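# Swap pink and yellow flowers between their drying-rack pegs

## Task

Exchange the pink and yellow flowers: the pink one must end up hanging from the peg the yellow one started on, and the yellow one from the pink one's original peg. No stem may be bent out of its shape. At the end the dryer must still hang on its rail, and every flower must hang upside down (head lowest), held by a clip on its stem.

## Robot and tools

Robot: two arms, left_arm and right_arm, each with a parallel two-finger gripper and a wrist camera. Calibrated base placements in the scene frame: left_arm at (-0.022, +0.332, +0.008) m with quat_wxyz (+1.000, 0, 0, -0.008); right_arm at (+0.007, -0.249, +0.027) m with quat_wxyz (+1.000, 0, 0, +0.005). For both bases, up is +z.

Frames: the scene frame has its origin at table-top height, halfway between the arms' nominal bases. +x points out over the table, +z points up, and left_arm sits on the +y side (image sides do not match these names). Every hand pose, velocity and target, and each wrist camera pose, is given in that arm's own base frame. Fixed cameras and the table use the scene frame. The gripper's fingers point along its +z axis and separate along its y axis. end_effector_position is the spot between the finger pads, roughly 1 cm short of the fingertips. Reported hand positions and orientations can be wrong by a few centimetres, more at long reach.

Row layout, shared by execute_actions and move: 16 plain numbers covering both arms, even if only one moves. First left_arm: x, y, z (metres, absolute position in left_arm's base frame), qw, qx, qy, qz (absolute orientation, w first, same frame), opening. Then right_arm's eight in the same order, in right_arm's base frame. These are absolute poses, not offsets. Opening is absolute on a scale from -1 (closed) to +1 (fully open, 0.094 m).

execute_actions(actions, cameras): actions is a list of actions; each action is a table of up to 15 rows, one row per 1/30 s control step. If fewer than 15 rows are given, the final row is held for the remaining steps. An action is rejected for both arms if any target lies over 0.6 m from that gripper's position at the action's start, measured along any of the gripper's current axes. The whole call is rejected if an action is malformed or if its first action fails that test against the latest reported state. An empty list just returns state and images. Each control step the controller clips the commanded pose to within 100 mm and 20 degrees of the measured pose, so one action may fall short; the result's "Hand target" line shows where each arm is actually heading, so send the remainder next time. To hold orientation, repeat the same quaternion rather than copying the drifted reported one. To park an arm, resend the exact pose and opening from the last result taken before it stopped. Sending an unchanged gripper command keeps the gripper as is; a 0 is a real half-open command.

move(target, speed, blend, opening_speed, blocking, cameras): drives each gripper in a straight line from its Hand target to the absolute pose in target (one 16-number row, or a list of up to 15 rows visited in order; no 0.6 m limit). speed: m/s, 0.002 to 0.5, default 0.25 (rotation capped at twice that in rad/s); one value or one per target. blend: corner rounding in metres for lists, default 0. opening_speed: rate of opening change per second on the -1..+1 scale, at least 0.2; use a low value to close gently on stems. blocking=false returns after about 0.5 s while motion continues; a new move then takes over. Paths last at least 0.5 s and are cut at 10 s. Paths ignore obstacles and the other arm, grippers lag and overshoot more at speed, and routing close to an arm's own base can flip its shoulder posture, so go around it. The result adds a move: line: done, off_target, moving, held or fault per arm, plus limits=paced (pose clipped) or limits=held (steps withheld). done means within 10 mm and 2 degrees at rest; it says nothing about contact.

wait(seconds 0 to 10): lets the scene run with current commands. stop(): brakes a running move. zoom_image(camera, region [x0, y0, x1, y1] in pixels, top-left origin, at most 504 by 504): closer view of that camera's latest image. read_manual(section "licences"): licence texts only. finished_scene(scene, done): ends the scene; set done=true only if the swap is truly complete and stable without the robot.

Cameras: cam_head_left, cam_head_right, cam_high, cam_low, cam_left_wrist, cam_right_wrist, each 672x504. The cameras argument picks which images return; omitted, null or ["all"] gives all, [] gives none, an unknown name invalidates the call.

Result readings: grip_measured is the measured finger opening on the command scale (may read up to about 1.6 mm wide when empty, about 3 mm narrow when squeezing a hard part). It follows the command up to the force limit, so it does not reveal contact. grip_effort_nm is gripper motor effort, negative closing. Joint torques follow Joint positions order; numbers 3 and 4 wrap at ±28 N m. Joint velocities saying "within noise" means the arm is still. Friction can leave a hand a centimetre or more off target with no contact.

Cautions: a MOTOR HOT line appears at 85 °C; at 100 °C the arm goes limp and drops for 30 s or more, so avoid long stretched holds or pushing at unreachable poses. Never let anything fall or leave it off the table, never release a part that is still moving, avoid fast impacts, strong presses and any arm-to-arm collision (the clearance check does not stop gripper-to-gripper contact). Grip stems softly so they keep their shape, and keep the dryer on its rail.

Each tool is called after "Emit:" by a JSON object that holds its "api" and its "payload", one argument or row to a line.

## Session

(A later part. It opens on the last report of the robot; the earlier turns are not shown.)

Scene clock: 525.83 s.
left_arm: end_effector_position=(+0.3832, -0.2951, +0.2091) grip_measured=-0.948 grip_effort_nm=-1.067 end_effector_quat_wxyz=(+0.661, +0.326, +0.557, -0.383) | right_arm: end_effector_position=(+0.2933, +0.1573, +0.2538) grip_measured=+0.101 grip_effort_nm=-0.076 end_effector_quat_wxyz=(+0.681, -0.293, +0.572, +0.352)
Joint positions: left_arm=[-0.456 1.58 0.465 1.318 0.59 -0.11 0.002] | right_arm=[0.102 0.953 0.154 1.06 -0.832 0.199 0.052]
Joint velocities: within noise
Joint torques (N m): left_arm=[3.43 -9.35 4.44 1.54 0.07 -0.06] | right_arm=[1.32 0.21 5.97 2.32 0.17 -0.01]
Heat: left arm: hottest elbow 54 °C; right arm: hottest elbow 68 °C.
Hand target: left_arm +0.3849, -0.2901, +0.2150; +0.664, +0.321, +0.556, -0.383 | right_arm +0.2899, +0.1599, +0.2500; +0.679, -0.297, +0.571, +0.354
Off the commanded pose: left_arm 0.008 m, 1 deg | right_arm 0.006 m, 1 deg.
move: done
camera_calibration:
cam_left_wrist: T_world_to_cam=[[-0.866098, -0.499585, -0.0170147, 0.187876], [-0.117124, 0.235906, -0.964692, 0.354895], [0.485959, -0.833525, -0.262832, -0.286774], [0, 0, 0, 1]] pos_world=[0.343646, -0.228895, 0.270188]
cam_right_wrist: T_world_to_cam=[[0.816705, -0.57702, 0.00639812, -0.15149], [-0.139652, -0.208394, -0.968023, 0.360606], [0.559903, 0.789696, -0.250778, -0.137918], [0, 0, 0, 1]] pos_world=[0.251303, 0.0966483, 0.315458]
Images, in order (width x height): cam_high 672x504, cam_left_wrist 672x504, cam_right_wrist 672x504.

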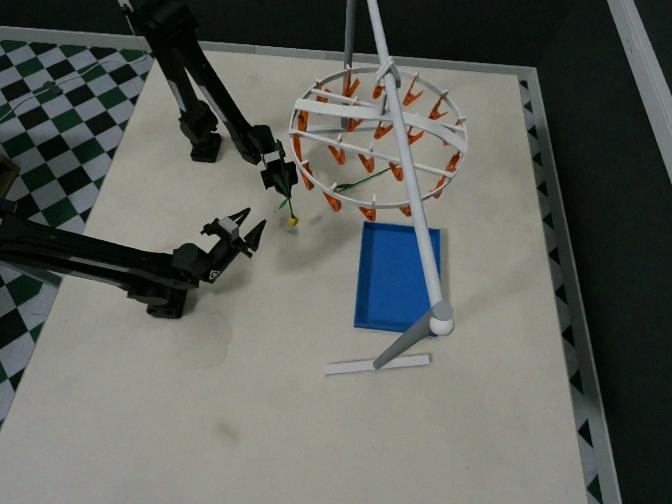

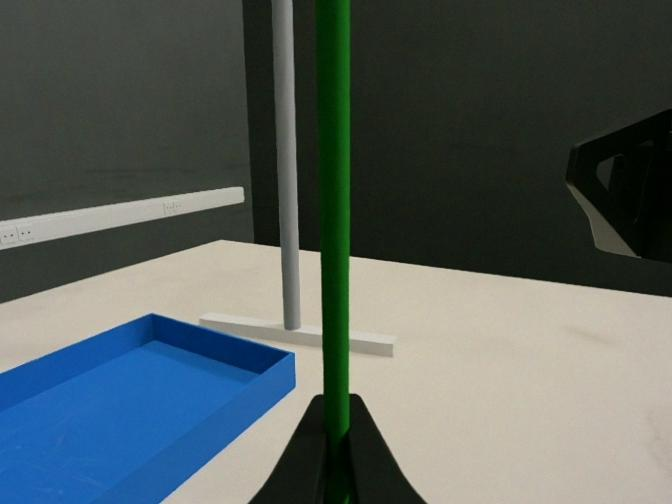

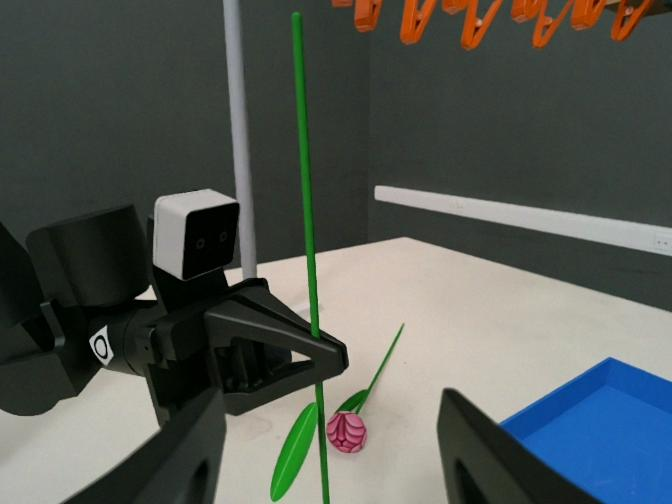

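Emit:
{"api": "move", "payload": {
  "target": [0.385, -0.29, 0.215, 0.6536, 0.3280, 0.5682, -0.3774, -1.0, 0.326, 0.233, 0.224, 0.6826, -0.3018, 0.5676, 0.3478, 0.0],
  "speed": 0.1,
  "cameras": ["cam_right_wrist", "cam_left_wrist"]
}}

Emit:
{"api": "zoom_image", "payload": {
  "camera": "cam_right_wrist",
  "region": [200, 250, 450, 500]
}}

Scene clock: 546.90 s.
left_arm: end_effector_position=(+0.3830, -0.2950, +0.2082) grip_measured=-0.948 grip_effort_nm=-1.062 end_effector_quat_wxyz=(+0.647, +0.327, +0.572, -0.384) | right_arm: end_effector_position=(+0.3168, +0.2252, +0.2096) grip_measured=+0.001 grip_effort_nm=-0.076 end_effector_quat_wxyz=(+0.667, -0.293, +0.588, +0.351)
Joint positions: left_arm=[-0.455 1.544 0.465 1.239 0.595 -0.106 0.002] | right_arm=[0.382 1.299 0.205 1.257 -0.56 0.109 0.047]
Joint velocities: within noise
Joint torques (N m): left_arm=[3.43 -9.23 4.79 1.58 0.09 0.17] | right_arm=[1.44 -3.31 7.6 2.55 0.14 -0.13]
Heat: left arm: hottest elbow 53 °C; right arm: hottest elbow 60 °C.
Hand target: left_arm +0.3849, -0.2901, +0.2148; +0.654, +0.328, +0.568, -0.377 | right_arm +0.3253, +0.2325, +0.2240; +0.682, -0.302, +0.568, +0.348
Off the commanded pose: left_arm 0.009 m, 1 deg | right_arm 0.019 m, 3 deg.
move: off_target (right_arm)
camera_calibration:
cam_left_wrist: T_world_to_cam=[[-0.867735, -0.497018, 0.00300959, 0.184993], [-0.150719, 0.257358, -0.95449, 0.371116], [0.473624, -0.828698, -0.298229, -0.273329], [0, 0, 0, 1]] pos_world=[0.345914, -0.230072, 0.272155]
cam_right_wrist: T_world_to_cam=[[0.816416, -0.577341, -0.0119077, -0.127242], [-0.174823, -0.227459, -0.957966, 0.348579], [0.550364, 0.784181, -0.286634, -0.204005], [0, 0, 0, 1]] pos_world=[0.2771, 0.165803, 0.273937]
Images, in order (width x height): cam_left_wrist 672x504, cam_right_wrist 672x504.

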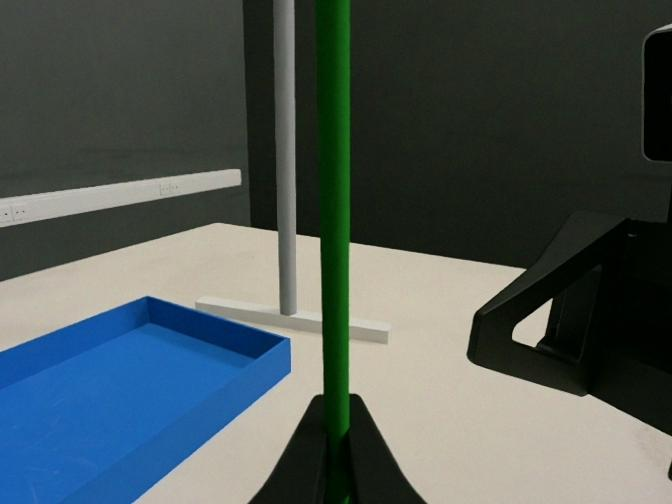

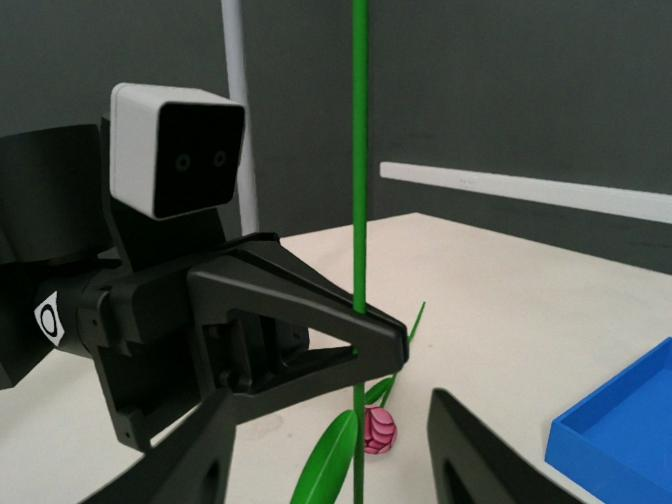

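Scaled by 2.016 from the camera's 672x504 image, which has a finer 960x720 frame.

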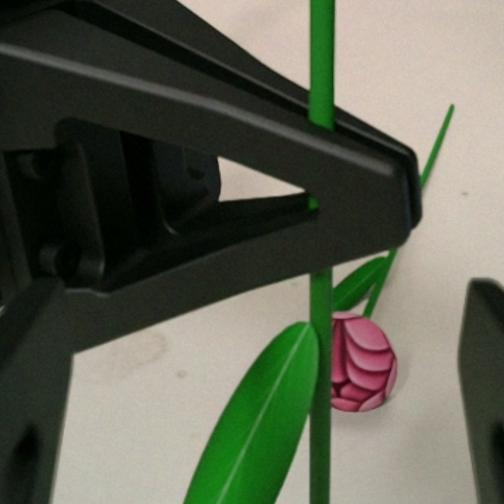

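Emit:
{"api": "move", "payload": {
  "target": [0.385, -0.29, 0.215, 0.6536, 0.3280, 0.5682, -0.3774, -1.0, 0.330, 0.226, 0.246, 0.6826, -0.3018, 0.5676, 0.3478, 0.0],
  "speed": 0.06,
  "cameras": ["cam_right_wrist"]
}}

Scene clock: 552.73 s.
left_arm: end_effector_position=(+0.3831, -0.2949, +0.2082) grip_measured=-0.948 grip_effort_nm=-1.072 end_effector_quat_wxyz=(+0.647, +0.328, +0.572, -0.384) | right_arm: end_effector_position=(+0.3171, +0.2248, +0.2281) grip_measured=+0.001 grip_effort_nm=-0.081 end_effector_quat_wxyz=(+0.668, -0.300, +0.582, +0.355)
Joint positions: left_arm=[-0.454 1.544 0.465 1.239 0.595 -0.105 0.002] | right_arm=[0.37 1.207 0.225 1.154 -0.587 0.108 0.047]
Joint velocities: within noise
Joint torques (N m): left_arm=[3.43 -9.17 4.78 1.58 0.08 0.16] | right_arm=[-0.21 -4.13 8.61 1.52 -0.03 -0.02]
Heat: left arm: hottest elbow 52 °C; right arm: hottest elbow 59 °C.
Hand target: left_arm +0.3849, -0.2901, +0.2148; +0.653, +0.328, +0.568, -0.377 | right_arm +0.3291, +0.2255, +0.2460; +0.683, -0.302, +0.568, +0.348
Off the commanded pose: left_arm 0.009 m, 1 deg | right_arm 0.022 m, 3 deg.
move: off_target (right_arm)
camera_calibration:
cam_right_wrist: T_world_to_cam=[[0.825177, -0.564868, -0.00244022, -0.135219], [-0.160927, -0.230942, -0.959567, 0.362992], [0.541465, 0.792205, -0.281471, -0.198657], [0, 0, 0, 1]] pos_world=[0.277561, 0.164826, 0.292069]
Images, in order (width x height): cam_right_wrist 672x504.

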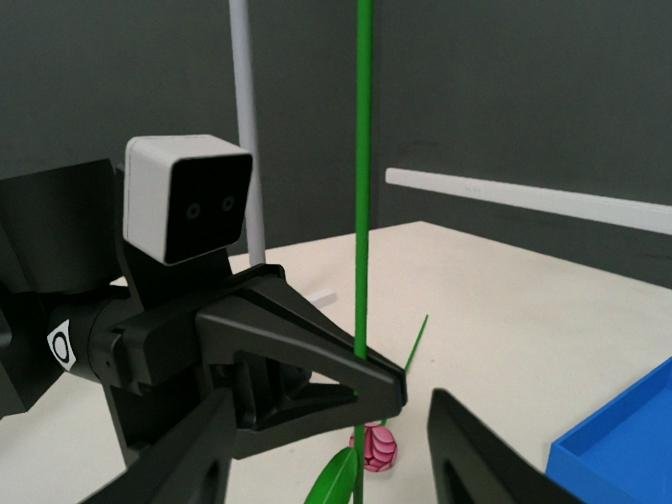

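Emit:
{"api": "move", "payload": {
  "target": [0.385, -0.29, 0.215, 0.6536, 0.3280, 0.5682, -0.3774, -1.0, 0.364, 0.257, 0.252, 0.6826, -0.3018, 0.5676, 0.3478, 0.0],
  "speed": 0.06,
  "cameras": ["cam_right_wrist"]
}}

Emit:
{"api": "zoom_image", "payload": {
  "camera": "cam_right_wrist",
  "region": [200, 250, 450, 500]
}}

Scene clock: 560.33 s.
left_arm: end_effector_position=(+0.3831, -0.2949, +0.2082) grip_measured=-0.948 grip_effort_nm=-1.057 end_effector_quat_wxyz=(+0.647, +0.328, +0.572, -0.384) | right_arm: end_effector_position=(+0.3537, +0.2478, +0.2402) grip_measured=+0.001 grip_effort_nm=-0.076 end_effector_quat_wxyz=(+0.674, -0.294, +0.579, +0.351)
Joint positions: left_arm=[-0.454 1.544 0.465 1.239 0.595 -0.105 0.002] | right_arm=[0.408 1.3 0.338 1.143 -0.535 0.103 0.047]
Joint velocities: within noise
Joint torques (N m): left_arm=[3.43 -9.23 4.79 1.58 0.09 0.16] | right_arm=[1.49 -4.6 8.8 1.5 0.15 -0.15]
Heat: left arm: hottest elbow 52 °C; right arm: hottest elbow 57 °C.
Hand target: left_arm +0.3849, -0.2901, +0.2148; +0.653, +0.328, +0.568, -0.378 | right_arm +0.3632, +0.2566, +0.2521; +0.683, -0.302, +0.567, +0.348
Off the commanded pose: left_arm 0.009 m, 1 deg | right_arm 0.018 m, 2 deg.
move: off_target (right_arm)
camera_calibration:
cam_right_wrist: T_world_to_cam=[[0.816708, -0.577052, 0.0000376098, -0.14697], [-0.155361, -0.219946, -0.963061, 0.381948], [0.555744, 0.786533, -0.269283, -0.239947], [0, 0, 0, 1]] pos_world=[0.31272, 0.187925, 0.303231]
Images, in order (width x height): cam_right_wrist 672x504.

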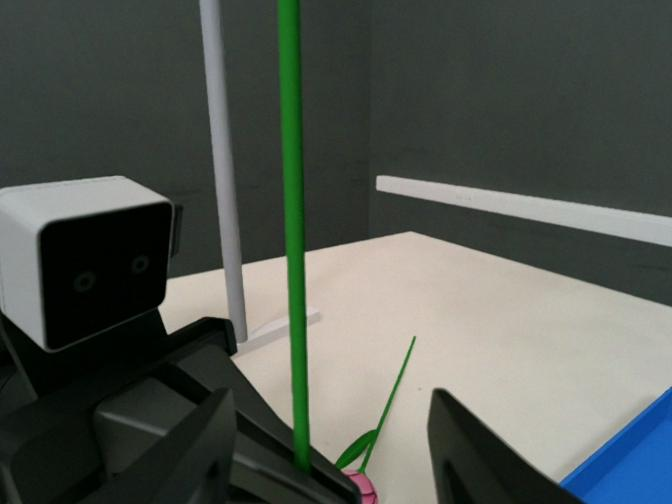

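Scaled by 2.016 from the camera's 672x504 image, which has a finer 960x720 frame.

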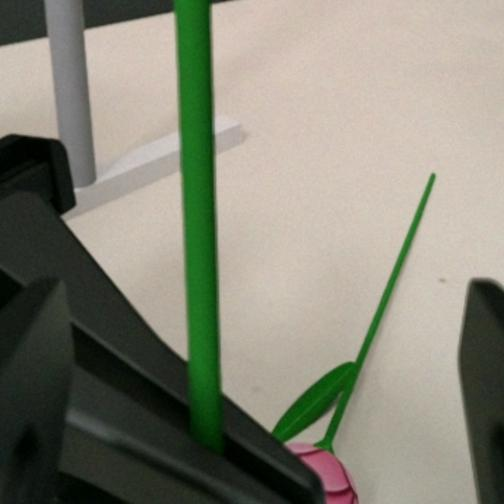

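Emit:
{"api": "move", "payload": {
  "target": [0.385, -0.29, 0.215, 0.6536, 0.3280, 0.5682, -0.3774, -1.0, 0.365, 0.280, 0.249, 0.6826, -0.3018, 0.5676, 0.3478, 0.0],
  "speed": 0.06,
  "cameras": ["cam_right_wrist"]
}}

Emit:
{"api": "zoom_image", "payload": {
  "camera": "cam_right_wrist",
  "region": [200, 250, 450, 500]
}}

Scene clock: 566.57 s.
left_arm: end_effector_position=(+0.3830, -0.2949, +0.2084) grip_measured=-0.948 grip_effort_nm=-1.067 end_effector_quat_wxyz=(+0.647, +0.328, +0.572, -0.384) | right_arm: end_effector_position=(+0.3553, +0.2702, +0.2355) grip_measured=+0.001 grip_effort_nm=-0.076 end_effector_quat_wxyz=(+0.671, -0.295, +0.583, +0.351)
Joint positions: left_arm=[-0.454 1.544 0.465 1.239 0.595 -0.105 0.002] | right_arm=[0.477 1.34 0.363 1.143 -0.467 0.088 0.047]
Joint velocities: within noise
Joint torques (N m): left_arm=[3.37 -9.23 4.79 1.58 0.09 0.16] | right_arm=[1.44 -5.36 8.68 1.91 0.12 -0.13]
Heat: left arm: hottest elbow 52 °C; right arm: hottest elbow 57 °C.
Hand target: left_arm +0.3849, -0.2901, +0.2149; +0.654, +0.328, +0.568, -0.378 | right_arm +0.3642, +0.2794, +0.2490; +0.683, -0.301, +0.568, +0.348
Off the commanded pose: left_arm 0.008 m, 1 deg | right_arm 0.019 m, 2 deg.
move: off_target (right_arm)
camera_calibration:
cam_right_wrist: T_world_to_cam=[[0.816859, -0.576829, -0.00302785, -0.134769], [-0.162154, -0.224586, -0.960868, 0.385746], [0.553577, 0.785385, -0.27699, -0.256746], [0, 0, 0, 1]] pos_world=[0.314766, 0.210539, 0.299127]
Images, in order (width x height): cam_right_wrist 672x504.

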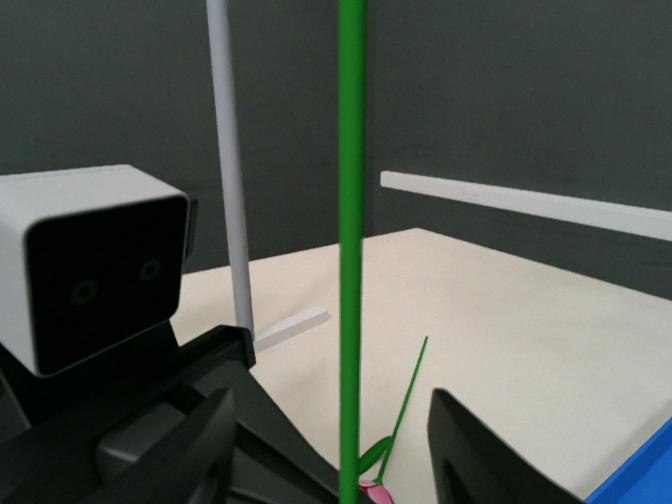

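Scaled by 2.016 from the camera's 672x504 image, which has a finer 960x720 frame.

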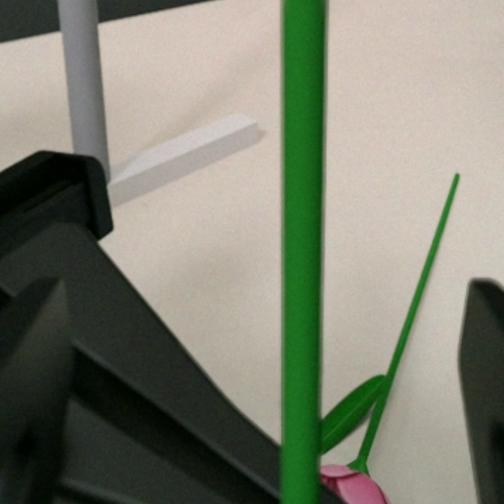

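Emit:
{"api": "move", "payload": {
  "target": [0.385, -0.29, 0.215, 0.6536, 0.3280, 0.5682, -0.3774, -1.0, 0.374, 0.283, 0.251, 0.6826, -0.3018, 0.5676, 0.3478, 0.0],
  "speed": 0.06,
  "cameras": ["cam_right_wrist"]
}}

Emit:
{"api": "zoom_image", "payload": {
  "camera": "cam_right_wrist",
  "region": [200, 250, 450, 500]
}}

Scene clock: 570.73 s.
left_arm: end_effector_position=(+0.3830, -0.2949, +0.2084) grip_measured=-0.948 grip_effort_nm=-1.062 end_effector_quat_wxyz=(+0.647, +0.328, +0.572, -0.384) | right_arm: end_effector_position=(+0.3634, +0.2744, +0.2395) grip_measured=+0.001 grip_effort_nm=-0.071 end_effector_quat_wxyz=(+0.674, -0.295, +0.579, +0.350)
Joint positions: left_arm=[-0.454 1.544 0.465 1.239 0.595 -0.105 0.002] | right_arm=[0.477 1.358 0.39 1.143 -0.468 0.087 0.047]
Joint velocities: within noise
Joint torques (N m): left_arm=[3.43 -9.17 4.79 1.58 0.09 0.16] | right_arm=[0.91 -5.77 8.8 1.59 -0.04 -0.11]
Heat: left arm: hottest elbow 51 °C; right arm: hottest elbow 56 °C.
Hand target: left_arm +0.3848, -0.2901, +0.2149; +0.654, +0.328, +0.568, -0.378 | right_arm +0.3734, +0.2825, +0.2511; +0.683, -0.302, +0.568, +0.348
Off the commanded pose: left_arm 0.008 m, 1 deg | right_arm 0.018 m, 2 deg.
move: off_target (right_arm)
camera_calibration:
cam_right_wrist: T_world_to_cam=[[0.816981, -0.576661, 0.002031, -0.140244], [-0.154022, -0.221601, -0.962897, 0.388564], [0.555715, 0.786355, -0.269863, -0.266252], [0, 0, 0, 1]] pos_world=[0.322385, 0.214601, 0.302581]
Images, in order (width x height): cam_right_wrist 672x504.

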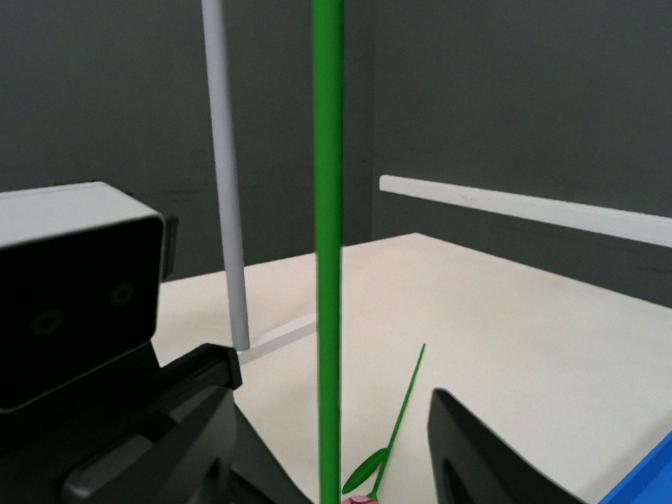

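Scaled by 2.016 from the camera's 672x504 image, which has a finer 960x720 frame.

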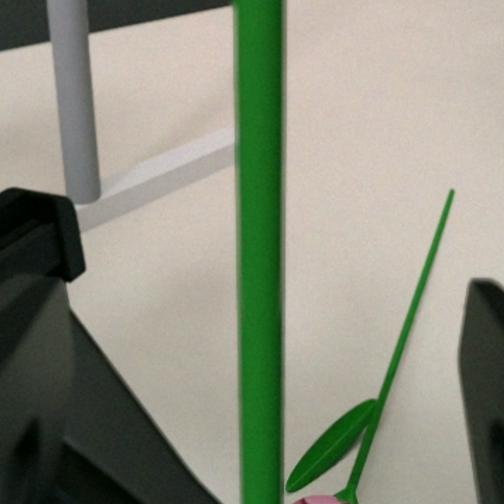

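Emit:
{"api": "move", "payload": {
  "target": [0.385, -0.29, 0.215, 0.6536, 0.3280, 0.5682, -0.3774, -1.0, 0.374, 0.283, 0.251, 0.6826, -0.3018, 0.5676, 0.3478, -1.0],
  "opening_speed": 0.4,
  "cameras": ["cam_right_wrist", "cam_left_wrist"]
}}

Emit:
{"api": "zoom_image", "payload": {
  "camera": "cam_right_wrist",
  "region": [200, 250, 450, 500]
}}

Scene clock: 575.77 s.
left_arm: end_effector_position=(+0.3830, -0.2949, +0.2084) grip_measured=-0.948 grip_effort_nm=-1.062 end_effector_quat_wxyz=(+0.647, +0.328, +0.572, -0.384) | right_arm: end_effector_position=(+0.3633, +0.2746, +0.2393) grip_measured=-0.935 grip_effort_nm=-0.994 end_effector_quat_wxyz=(+0.674, -0.296, +0.579, +0.351)
Joint positions: left_arm=[-0.454 1.544 0.465 1.239 0.595 -0.105 0.002] | right_arm=[0.477 1.359 0.39 1.143 -0.469 0.087 0.003]
Joint velocities: within noise
Joint torques (N m): left_arm=[3.43 -9.17 4.79 1.57 0.08 0.16] | right_arm=[1.03 -5.83 8.81 1.55 0.01 -0.1]
Heat: left arm: hottest elbow 51 °C; right arm: hottest elbow 56 °C.
Hand target: left_arm +0.3848, -0.2901, +0.2149; +0.654, +0.328, +0.568, -0.378 | right_arm +0.3734, +0.2825, +0.2510; +0.683, -0.302, +0.568, +0.348
Off the commanded pose: left_arm 0.008 m, 1 deg | right_arm 0.018 m, 2 deg.
move: off_target (right_arm)
camera_calibration:
cam_left_wrist: T_world_to_cam=[[-0.867685, -0.49711, 0.00198905, 0.185247], [-0.149765, 0.25759, -0.954577, 0.370968], [0.474017, -0.828571, -0.297957, -0.273358], [0, 0, 0, 1]] pos_world=[0.345871, -0.229966, 0.272301]
cam_right_wrist: T_world_to_cam=[[0.817631, -0.575739, 0.00203047, -0.140556], [-0.154011, -0.222113, -0.962781, 0.388513], [0.554762, 0.786886, -0.270277, -0.266039], [0, 0, 0, 1]] pos_world=[0.322347, 0.214712, 0.302434]
Images, in order (width x height): cam_left_wrist 672x504, cam_right_wrist 672x504.

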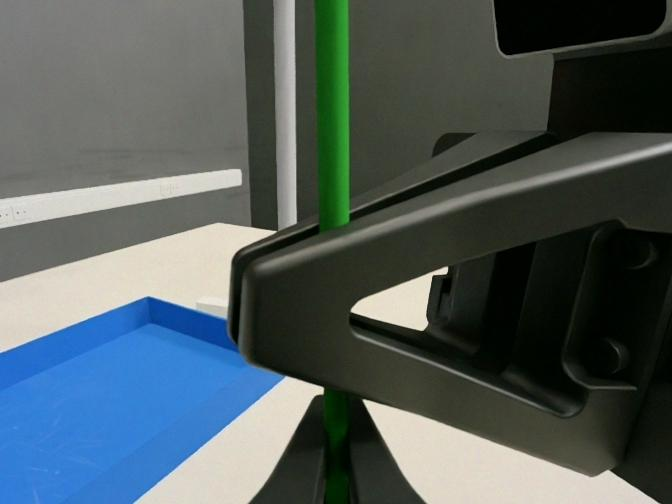

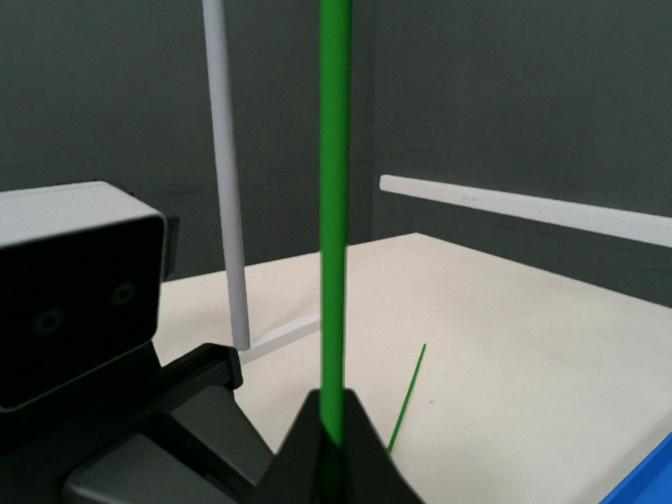

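Scaled by 2.016 from the camera's 672x504 image, which has a finer 960x720 frame.

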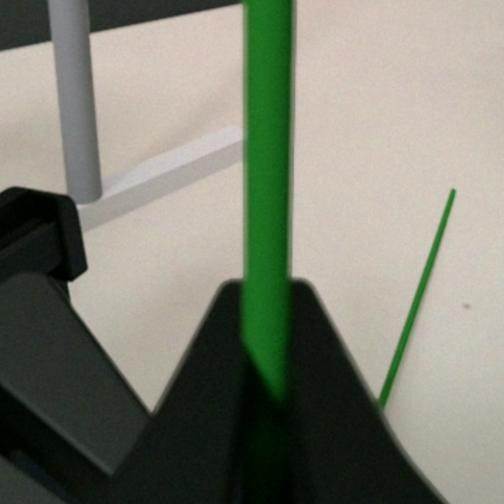

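Emit:
{"api": "move", "payload": {
  "target": [0.385, -0.29, 0.215, 0.6536, 0.3280, 0.5682, -0.3774, 0.0, 0.374, 0.283, 0.251, 0.6826, -0.3018, 0.5676, 0.3478, -1.0],
  "opening_speed": 0.4,
  "cameras": ["cam_right_wrist", "cam_left_wrist"]
}}

Scene clock: 583.00 s.
left_arm: end_effector_position=(+0.3847, -0.2929, +0.2077) grip_measured=-0.003 grip_effort_nm=0.066 end_effector_quat_wxyz=(+0.647, +0.326, +0.574, -0.382) | right_arm: end_effector_position=(+0.3634, +0.2746, +0.2390) grip_measured=-0.937 grip_effort_nm=-1.038 end_effector_quat_wxyz=(+0.674, -0.296, +0.579, +0.351)
Joint positions: left_arm=[-0.449 1.543 0.465 1.234 0.595 -0.104 0.047] | right_arm=[0.477 1.359 0.39 1.143 -0.469 0.087 0.003]
Joint velocities: within noise
Joint torques (N m): left_arm=[3.19 -9.17 4.79 1.78 0.09 0.16] | right_arm=[0.91 -5.95 8.77 1.61 0.01 -0.11]
Heat: left arm: hottest elbow 51 °C; right arm: hottest elbow 54 °C.
Hand target: left_arm +0.3850, -0.2900, +0.2149; +0.654, +0.328, +0.568, -0.377 | right_arm +0.3734, +0.2825, +0.2511; +0.683, -0.302, +0.568, +0.348
Off the commanded pose: left_arm 0.008 m, 1 deg | right_arm 0.018 m, 2 deg.
move: off_target (right_arm)
camera_calibration:
cam_left_wrist: T_world_to_cam=[[-0.864936, -0.501872, 0.00320982, 0.184985], [-0.153845, 0.259041, -0.953535, 0.371797], [0.477721, -0.825241, -0.301264, -0.272464], [0, 0, 0, 1]] pos_world=[0.347361, -0.228321, 0.271845]
cam_right_wrist: T_world_to_cam=[[0.817632, -0.575739, 0.00167779, -0.14051], [-0.154664, -0.22245, -0.962598, 0.388505], [0.554578, 0.786791, -0.270928, -0.265949], [0, 0, 0, 1]] pos_world=[0.322463, 0.214772, 0.302157]
Images, in order (width x height): cam_left_wrist 672x504, cam_right_wrist 672x504.

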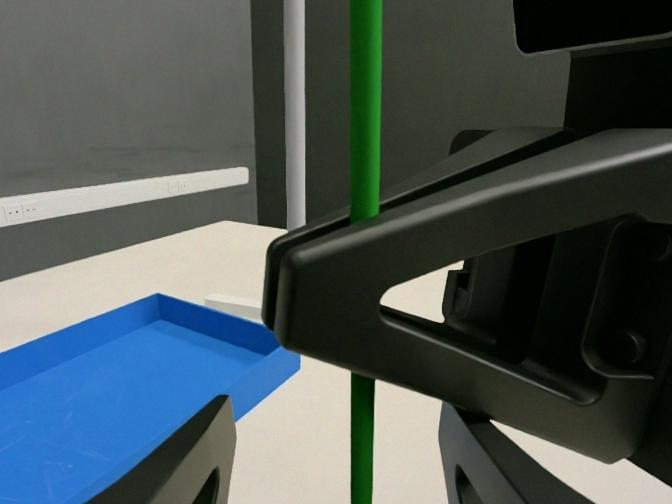

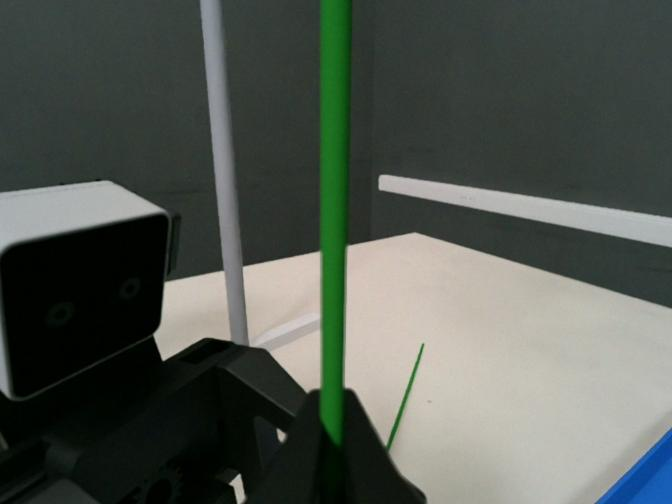

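Emit:
{"api": "move", "payload": {
  "target": [
    [0.325, -0.186, 0.215, 0.6536, 0.3280, 0.5682, -0.3774, 0.0, 0.374, 0.283, 0.251, 0.6826, -0.3018, 0.5676, 0.3478, -1.0],
    [0.34, -0.09, 0.36, 0.7302, 0.2152, 0.5914, -0.2658, 0.0, 0.374, 0.283, 0.251, 0.6826, -0.3018, 0.5676, 0.3478, -1.0],
    [0.40, -0.085, 0.43, 0.7302, 0.2152, 0.5914, -0.2658, 0.0, 0.374, 0.283, 0.251, 0.6826, -0.3018, 0.5676, 0.3478, -1.0]
  ],
  "speed": 0.12,
  "blend": 0.02,
  "cameras": ["cam_left_wrist", "cam_high"]
}}

Scene clock: 590.23 s.
left_arm: end_effector_position=(+0.3909, -0.0876, +0.4001) grip_measured=-0.002 grip_effort_nm=0.051 end_effector_quat_wxyz=(+0.718, +0.212, +0.605, -0.272) | right_arm: end_effector_position=(+0.3634, +0.2746, +0.2389) grip_measured=-0.937 grip_effort_nm=-1.033 end_effector_quat_wxyz=(+0.674, -0.296, +0.580, +0.351)
Joint positions: left_arm=[0.083 0.855 0.564 0.542 0.768 -0.201 0.047] | right_arm=[0.477 1.359 0.39 1.142 -0.469 0.087 0.003]
Joint velocities: within noise
Joint torques (N m): left_arm=[2.84 -2.08 12.86 1.39 -0.18 0] | right_arm=[0.91 -5.95 8.81 1.59 -0.01 -0.1]
Heat: left arm: hottest elbow 52 °C; right arm: hottest elbow 54 °C.
Hand target: left_arm +0.3980, -0.0848, +0.4294; +0.730, +0.215, +0.591, -0.266 | right_arm +0.3733, +0.2825, +0.2512; +0.683, -0.302, +0.567, +0.348
Off the commanded pose: left_arm 0.031 m, 2 deg | right_arm 0.018 m, 2 deg.
move: off_target (left_arm, right_arm)
camera_calibration:
cam_left_wrist: T_world_to_cam=[[-0.641755, -0.766819, 0.0117877, 0.178888], [-0.20079, 0.153168, -0.967586, 0.517738], [0.740158, -0.62332, -0.252266, -0.152476], [0, 0, 0, 1]] pos_world=[0.331615, -0.0371674, 0.460383]
Images, in order (width x height): cam_high 672x504, cam_left_wrist 672x504.

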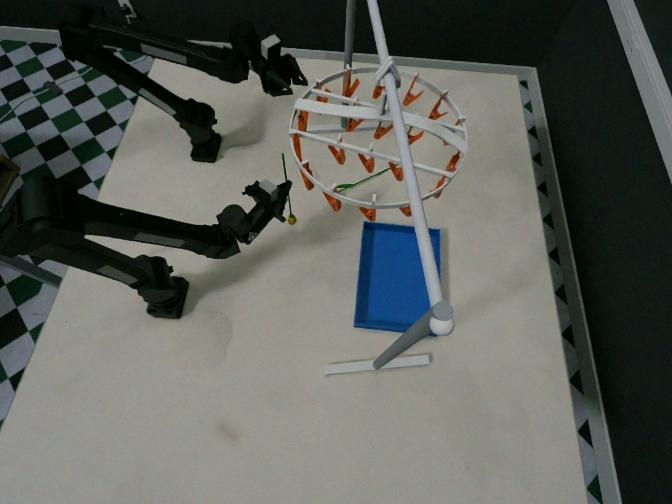

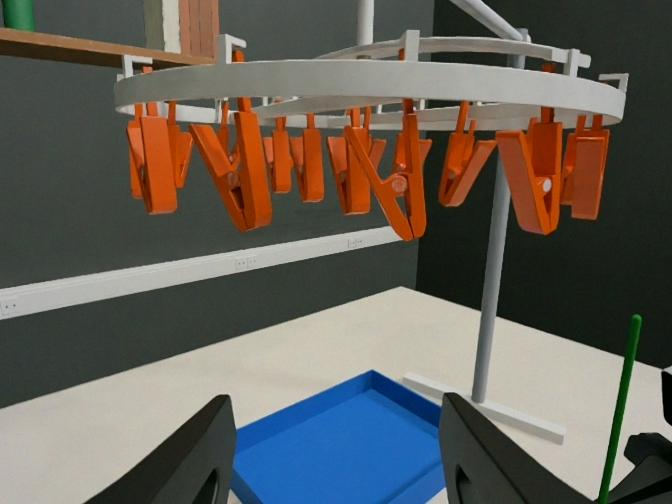

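Emit:
{"api": "zoom_image", "payload": {
  "camera": "cam_high",
  "region": [270, 50, 480, 230]
}}

Emit:
{"api": "zoom_image", "payload": {
  "camera": "cam_left_wrist",
  "region": [100, 0, 640, 260]
}}

Scaled by 2.400 from the camera's 672x504 image, which has a finer 960x720 frame.

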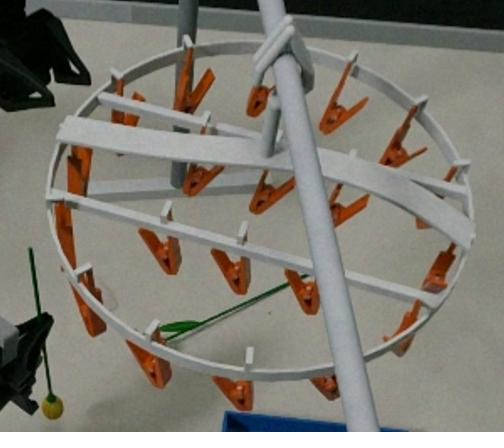

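Region (100, 0, 640, 260) is 540x260 pixels. A region can be at most 504 by 504 pixels.

Emit:
{"api": "execute_actions", "payload": {
  "actions": [],
  "cameras": ["cam_left_wrist", "cam_head_left"]
}}

Emit:
{"api": "zoom_image", "payload": {
  "camera": "cam_head_left",
  "region": [200, 60, 480, 240]
}}

Scene clock: 625.13 s.
left_arm: end_effector_position=(+0.3909, -0.0875, +0.4001) grip_measured=-0.002 grip_effort_nm=0.056 end_effector_quat_wxyz=(+0.718, +0.212, +0.605, -0.272) | right_arm: end_effector_position=(+0.3634, +0.2746, +0.2388) grip_measured=-0.937 grip_effort_nm=-1.033 end_effector_quat_wxyz=(+0.673, -0.296, +0.580, +0.351)
Joint positions: left_arm=[0.083 0.855 0.564 0.542 0.767 -0.201 0.047] | right_arm=[0.477 1.359 0.39 1.142 -0.469 0.087 0.003]
Joint velocities: within noise
Joint torques (N m): left_arm=[2.9 -2.08 12.89 1.39 -0.17 0] | right_arm=[0.91 -6.07 8.77 1.59 0 -0.11]
Heat: left arm: hottest elbow 59 °C; right arm: hottest elbow 51 °C.
Hand target: left_arm +0.3980, -0.0848, +0.4294; +0.730, +0.215, +0.591, -0.266 | right_arm +0.3733, +0.2825, +0.2512; +0.683, -0.302, +0.567, +0.348
Tool commands: left_gripper/opening=+0.0 right_gripper/opening=-1.0
Off the commanded pose: left_arm 0.031 m, 2 deg | right_arm 0.018 m, 2 deg.
camera_calibration:
cam_left_wrist: T_world_to_cam=[[-0.641472, -0.767055, 0.011855, 0.178795], [-0.200839, 0.153003, -0.967602, 0.51776], [0.74039, -0.623071, -0.252201, -0.152566], [0, 0, 0, 1]] pos_world=[0.331636, -0.0371329, 0.460389]
Images, in order (width x height): cam_head_left 672x504, cam_left_wrist 672x504.

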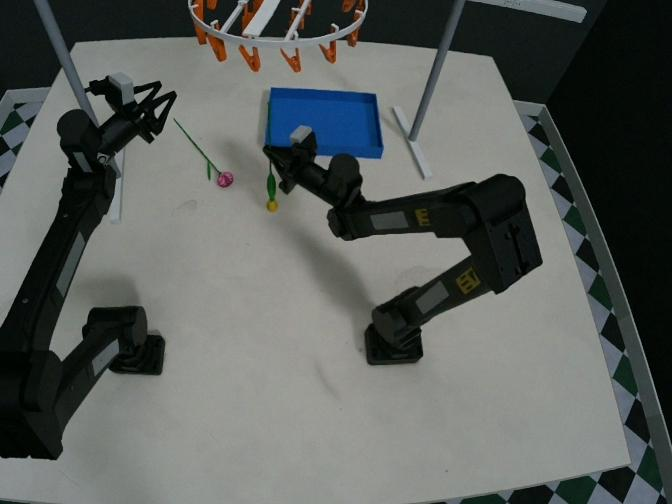

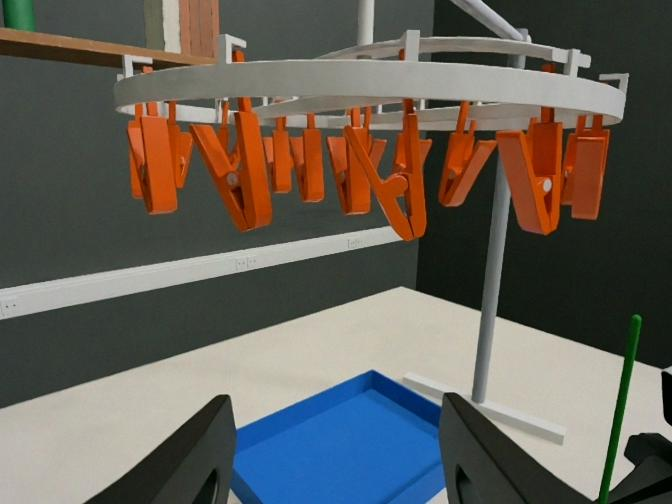

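Scaled by 1.800 from the camera's 672x504 image, which has a finer 960x720 frame.

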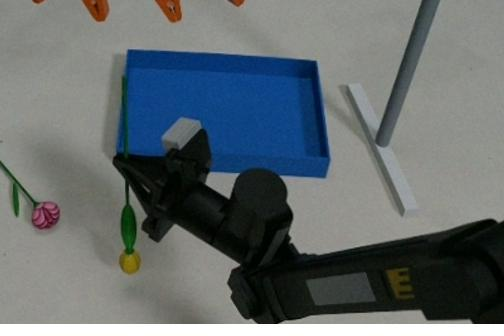

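Emit:
{"api": "zoom_image", "payload": {
  "camera": "cam_left_wrist",
  "region": [300, 20, 480, 250]
}}

Scaled by 2.191 from the camera's 672x504 image, which has a finer 960x720 frame.

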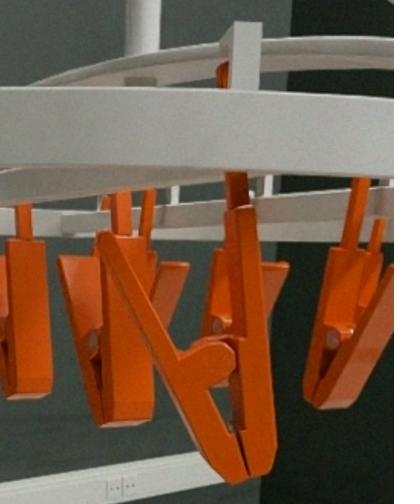

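Emit:
{"api": "move", "payload": {
  "target": [0.430, -0.1425, 0.495, 0.7302, 0.2152, 0.5914, -0.2658, 0.0, 0.374, 0.283, 0.251, 0.6826, -0.3018, 0.5676, 0.3478, -1.0],
  "speed": 0.12,
  "cameras": ["cam_left_wrist"]
}}

Scene clock: 652.57 s.
left_arm: end_effector_position=(+0.4252, -0.1369, +0.4622) grip_measured=-0.002 grip_effort_nm=0.056 end_effector_quat_wxyz=(+0.716, +0.205, +0.610, -0.270) | right_arm: end_effector_position=(+0.3634, +0.2746, +0.2387) grip_measured=-0.937 grip_effort_nm=-1.033 end_effector_quat_wxyz=(+0.673, -0.296, +0.580, +0.351)
Joint positions: left_arm=[-0.099 0.915 0.772 0.35 0.576 -0.149 0.047] | right_arm=[0.477 1.359 0.39 1.142 -0.469 0.087 0.003]
Joint velocities: within noise
Joint torques (N m): left_arm=[1.73 -3.19 13.42 1.5 -0.14 0.17] | right_arm=[1.03 -6.01 8.8 1.63 0.01 -0.11]
Heat: left arm: hottest elbow 63 °C; right arm: hottest elbow 50 °C.
Hand target: left_arm +0.4278, -0.1417, +0.4942; +0.730, +0.215, +0.591, -0.266 | right_arm +0.3733, +0.2825, +0.2511; +0.683, -0.302, +0.568, +0.348
Off the commanded pose: left_arm 0.034 m, 3 deg | right_arm 0.018 m, 2 deg.
move: off_target (left_arm, right_arm)
camera_calibration:
cam_left_wrist: T_world_to_cam=[[-0.631274, -0.775242, 0.0221888, 0.15196], [-0.214183, 0.146767, -0.965704, 0.596236], [0.745398, -0.614377, -0.258694, -0.190996], [0, 0, 0, 1]] pos_world=[0.365999, -0.0870453, 0.523006]
Images, in order (width x height): cam_left_wrist 672x504.

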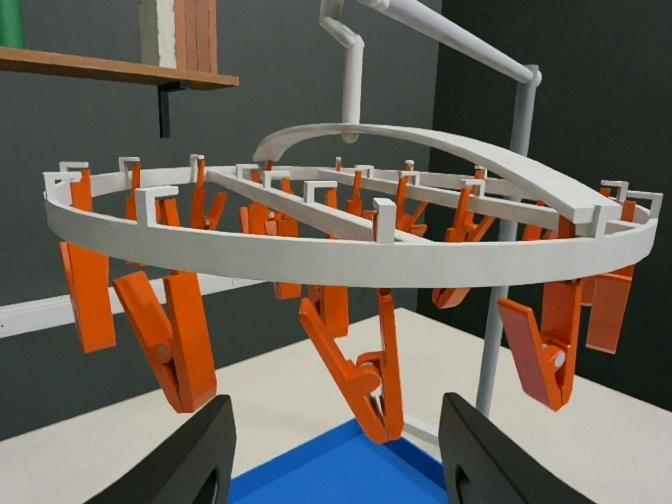

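Emit:
{"api": "move", "payload": {
  "target": [0.4575, -0.1745, 0.497, 0.7302, 0.2152, 0.5914, -0.2658, 0.0, 0.374, 0.283, 0.251, 0.6826, -0.3018, 0.5676, 0.3478, -1.0],
  "speed": 0.06,
  "cameras": ["cam_left_wrist"]
}}

Scene clock: 661.53 s.
left_arm: end_effector_position=(+0.4522, -0.1680, +0.4600) grip_measured=-0.002 grip_effort_nm=0.051 end_effector_quat_wxyz=(+0.710, +0.206, +0.617, -0.269) | right_arm: end_effector_position=(+0.3635, +0.2746, +0.2385) grip_measured=-0.937 grip_effort_nm=-1.033 end_effector_quat_wxyz=(+0.673, -0.296, +0.580, +0.351)
Joint positions: left_arm=[-0.186 1.007 0.833 0.349 0.492 -0.124 0.047] | right_arm=[0.477 1.36 0.39 1.142 -0.469 0.087 0.003]
Joint velocities: within noise
Joint torques (N m): left_arm=[1.73 -4.31 13.34 2.33 -0.13 0.16] | right_arm=[0.91 -5.95 8.77 1.63 0 -0.11]
Heat: left arm: hottest elbow 65 °C; right arm: hottest elbow 50 °C.
Hand target: left_arm +0.4548, -0.1735, +0.4959; +0.730, +0.215, +0.591, -0.266 | right_arm +0.3734, +0.2825, +0.2510; +0.683, -0.302, +0.568, +0.348
Off the commanded pose: left_arm 0.038 m, 4 deg | right_arm 0.018 m, 2 deg.
move: off_target (left_arm, right_arm)
camera_calibration:
cam_left_wrist: T_world_to_cam=[[-0.630981, -0.775301, 0.0277718, 0.142222], [-0.231447, 0.153955, -0.960588, 0.611033], [0.74047, -0.612541, -0.276584, -0.220044], [0, 0, 0, 1]] pos_world=[0.394097, -0.118593, 0.522141]
Images, in order (width x height): cam_left_wrist 672x504.

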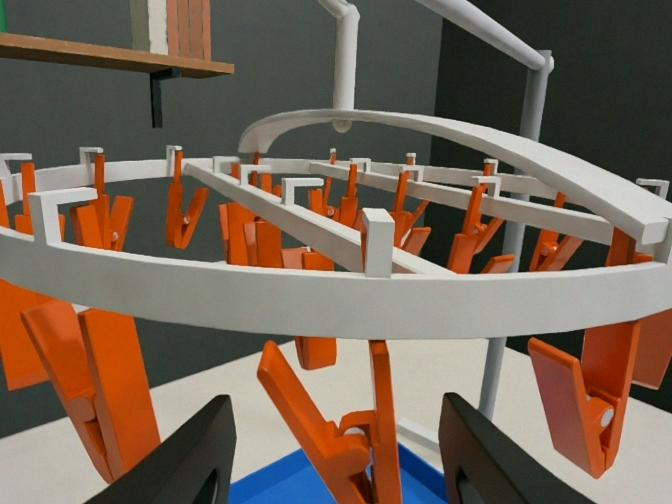

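Emit:
{"api": "move", "payload": {
  "target": [0.4632, -0.1815, 0.498, 0.7302, 0.2152, 0.5914, -0.2658, 0.0, 0.374, 0.283, 0.251, 0.6826, -0.3018, 0.5676, 0.3478, -1.0],
  "speed": 0.06,
  "cameras": ["cam_left_wrist"]
}}

Scene clock: 666.03 s.
left_arm: end_effector_position=(+0.4578, -0.1746, +0.4604) grip_measured=-0.002 grip_effort_nm=0.056 end_effector_quat_wxyz=(+0.709, +0.206, +0.618, -0.269) | right_arm: end_effector_position=(+0.3635, +0.2746, +0.2385) grip_measured=-0.937 grip_effort_nm=-1.033 end_effector_quat_wxyz=(+0.673, -0.296, +0.580, +0.351)
Joint positions: left_arm=[-0.202 1.027 0.848 0.349 0.476 -0.12 0.047] | right_arm=[0.477 1.36 0.39 1.142 -0.469 0.087 0.003]
Joint velocities: within noise
Joint torques (N m): left_arm=[1.73 -4.48 13.38 2.43 -0.13 0.18] | right_arm=[1.03 -5.83 8.79 1.65 0.01 -0.11]
Heat: left arm: hottest elbow 65 °C; right arm: hottest elbow 50 °C.
Hand target: left_arm +0.4605, -0.1805, +0.4971; +0.730, +0.215, +0.591, -0.266 | right_arm +0.3734, +0.2825, +0.2510; +0.683, -0.302, +0.568, +0.348
Off the commanded pose: left_arm 0.039 m, 4 deg | right_arm 0.018 m, 2 deg.
move: off_target (left_arm, right_arm)
camera_calibration:
cam_left_wrist: T_world_to_cam=[[-0.63058, -0.77563, 0.0277133, 0.140461], [-0.233249, 0.155331, -0.959931, 0.614561], [0.740246, -0.611777, -0.278863, -0.22685], [0, 0, 0, 1]] pos_world=[0.399842, -0.125297, 0.522783]
Images, in order (width x height): cam_left_wrist 672x504.

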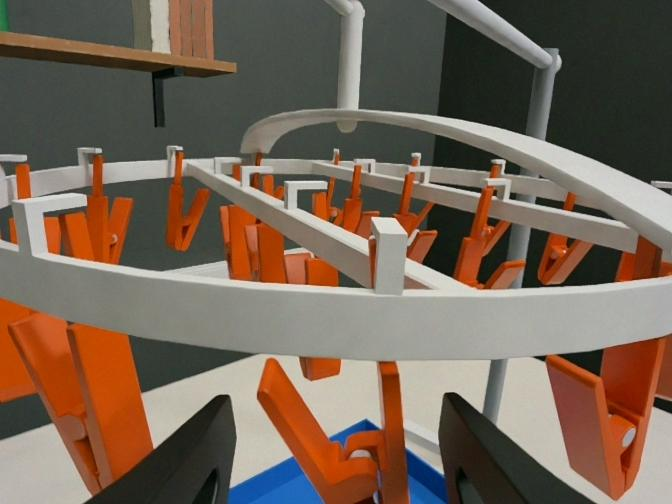

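Emit:
{"api": "move", "payload": {
  "target": [0.4625, -0.1825, 0.499, 0.7302, 0.2152, 0.5914, -0.2658, -0.72, 0.374, 0.283, 0.251, 0.6826, -0.3018, 0.5676, 0.3478, -1.0],
  "opening_speed": 0.4,
  "cameras": ["cam_left_wrist"]
}}

Scene clock: 671.07 s.
left_arm: end_effector_position=(+0.4578, -0.1755, +0.4630) grip_measured=-0.610 grip_effort_nm=-1.023 end_effector_quat_wxyz=(+0.711, +0.206, +0.616, -0.268) | right_arm: end_effector_position=(+0.3635, +0.2746, +0.2385) grip_measured=-0.937 grip_effort_nm=-1.038 end_effector_quat_wxyz=(+0.673, -0.296, +0.580, +0.351)
Joint positions: left_arm=[-0.205 1.027 0.853 0.349 0.471 -0.117 0.018] | right_arm=[0.477 1.36 0.39 1.142 -0.469 0.087 0.003]
Joint velocities: within noise
Joint torques (N m): left_arm=[1.73 -4.6 13.37 2.28 -0.08 0.16] | right_arm=[1.03 -6.01 8.79 1.69 0.02 -0.11]
Heat: left arm: hottest elbow 67 °C; right arm: hottest elbow 50 °C.
Hand target: left_arm +0.4600, -0.1815, +0.4981; +0.730, +0.215, +0.591, -0.266 | right_arm +0.3734, +0.2825, +0.2510; +0.683, -0.302, +0.568, +0.348
Off the commanded pose: left_arm 0.037 m, 4 deg | right_arm 0.018 m, 2 deg.
move: off_target (left_arm, right_arm)
camera_calibration:
cam_left_wrist: T_world_to_cam=[[-0.629572, -0.776576, 0.0238444, 0.140793], [-0.228085, 0.155397, -0.96116, 0.615405], [0.742709, -0.610558, -0.274959, -0.229455], [0, 0, 0, 1]] pos_world=[0.399422, -0.126391, 0.525056]
Images, in order (width x height): cam_left_wrist 672x504.

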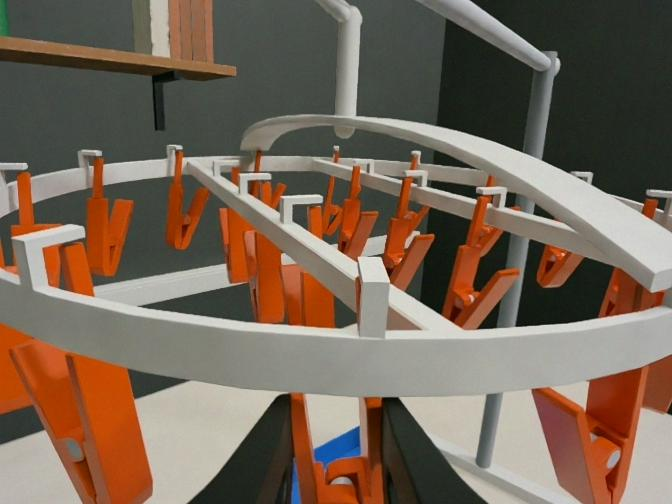

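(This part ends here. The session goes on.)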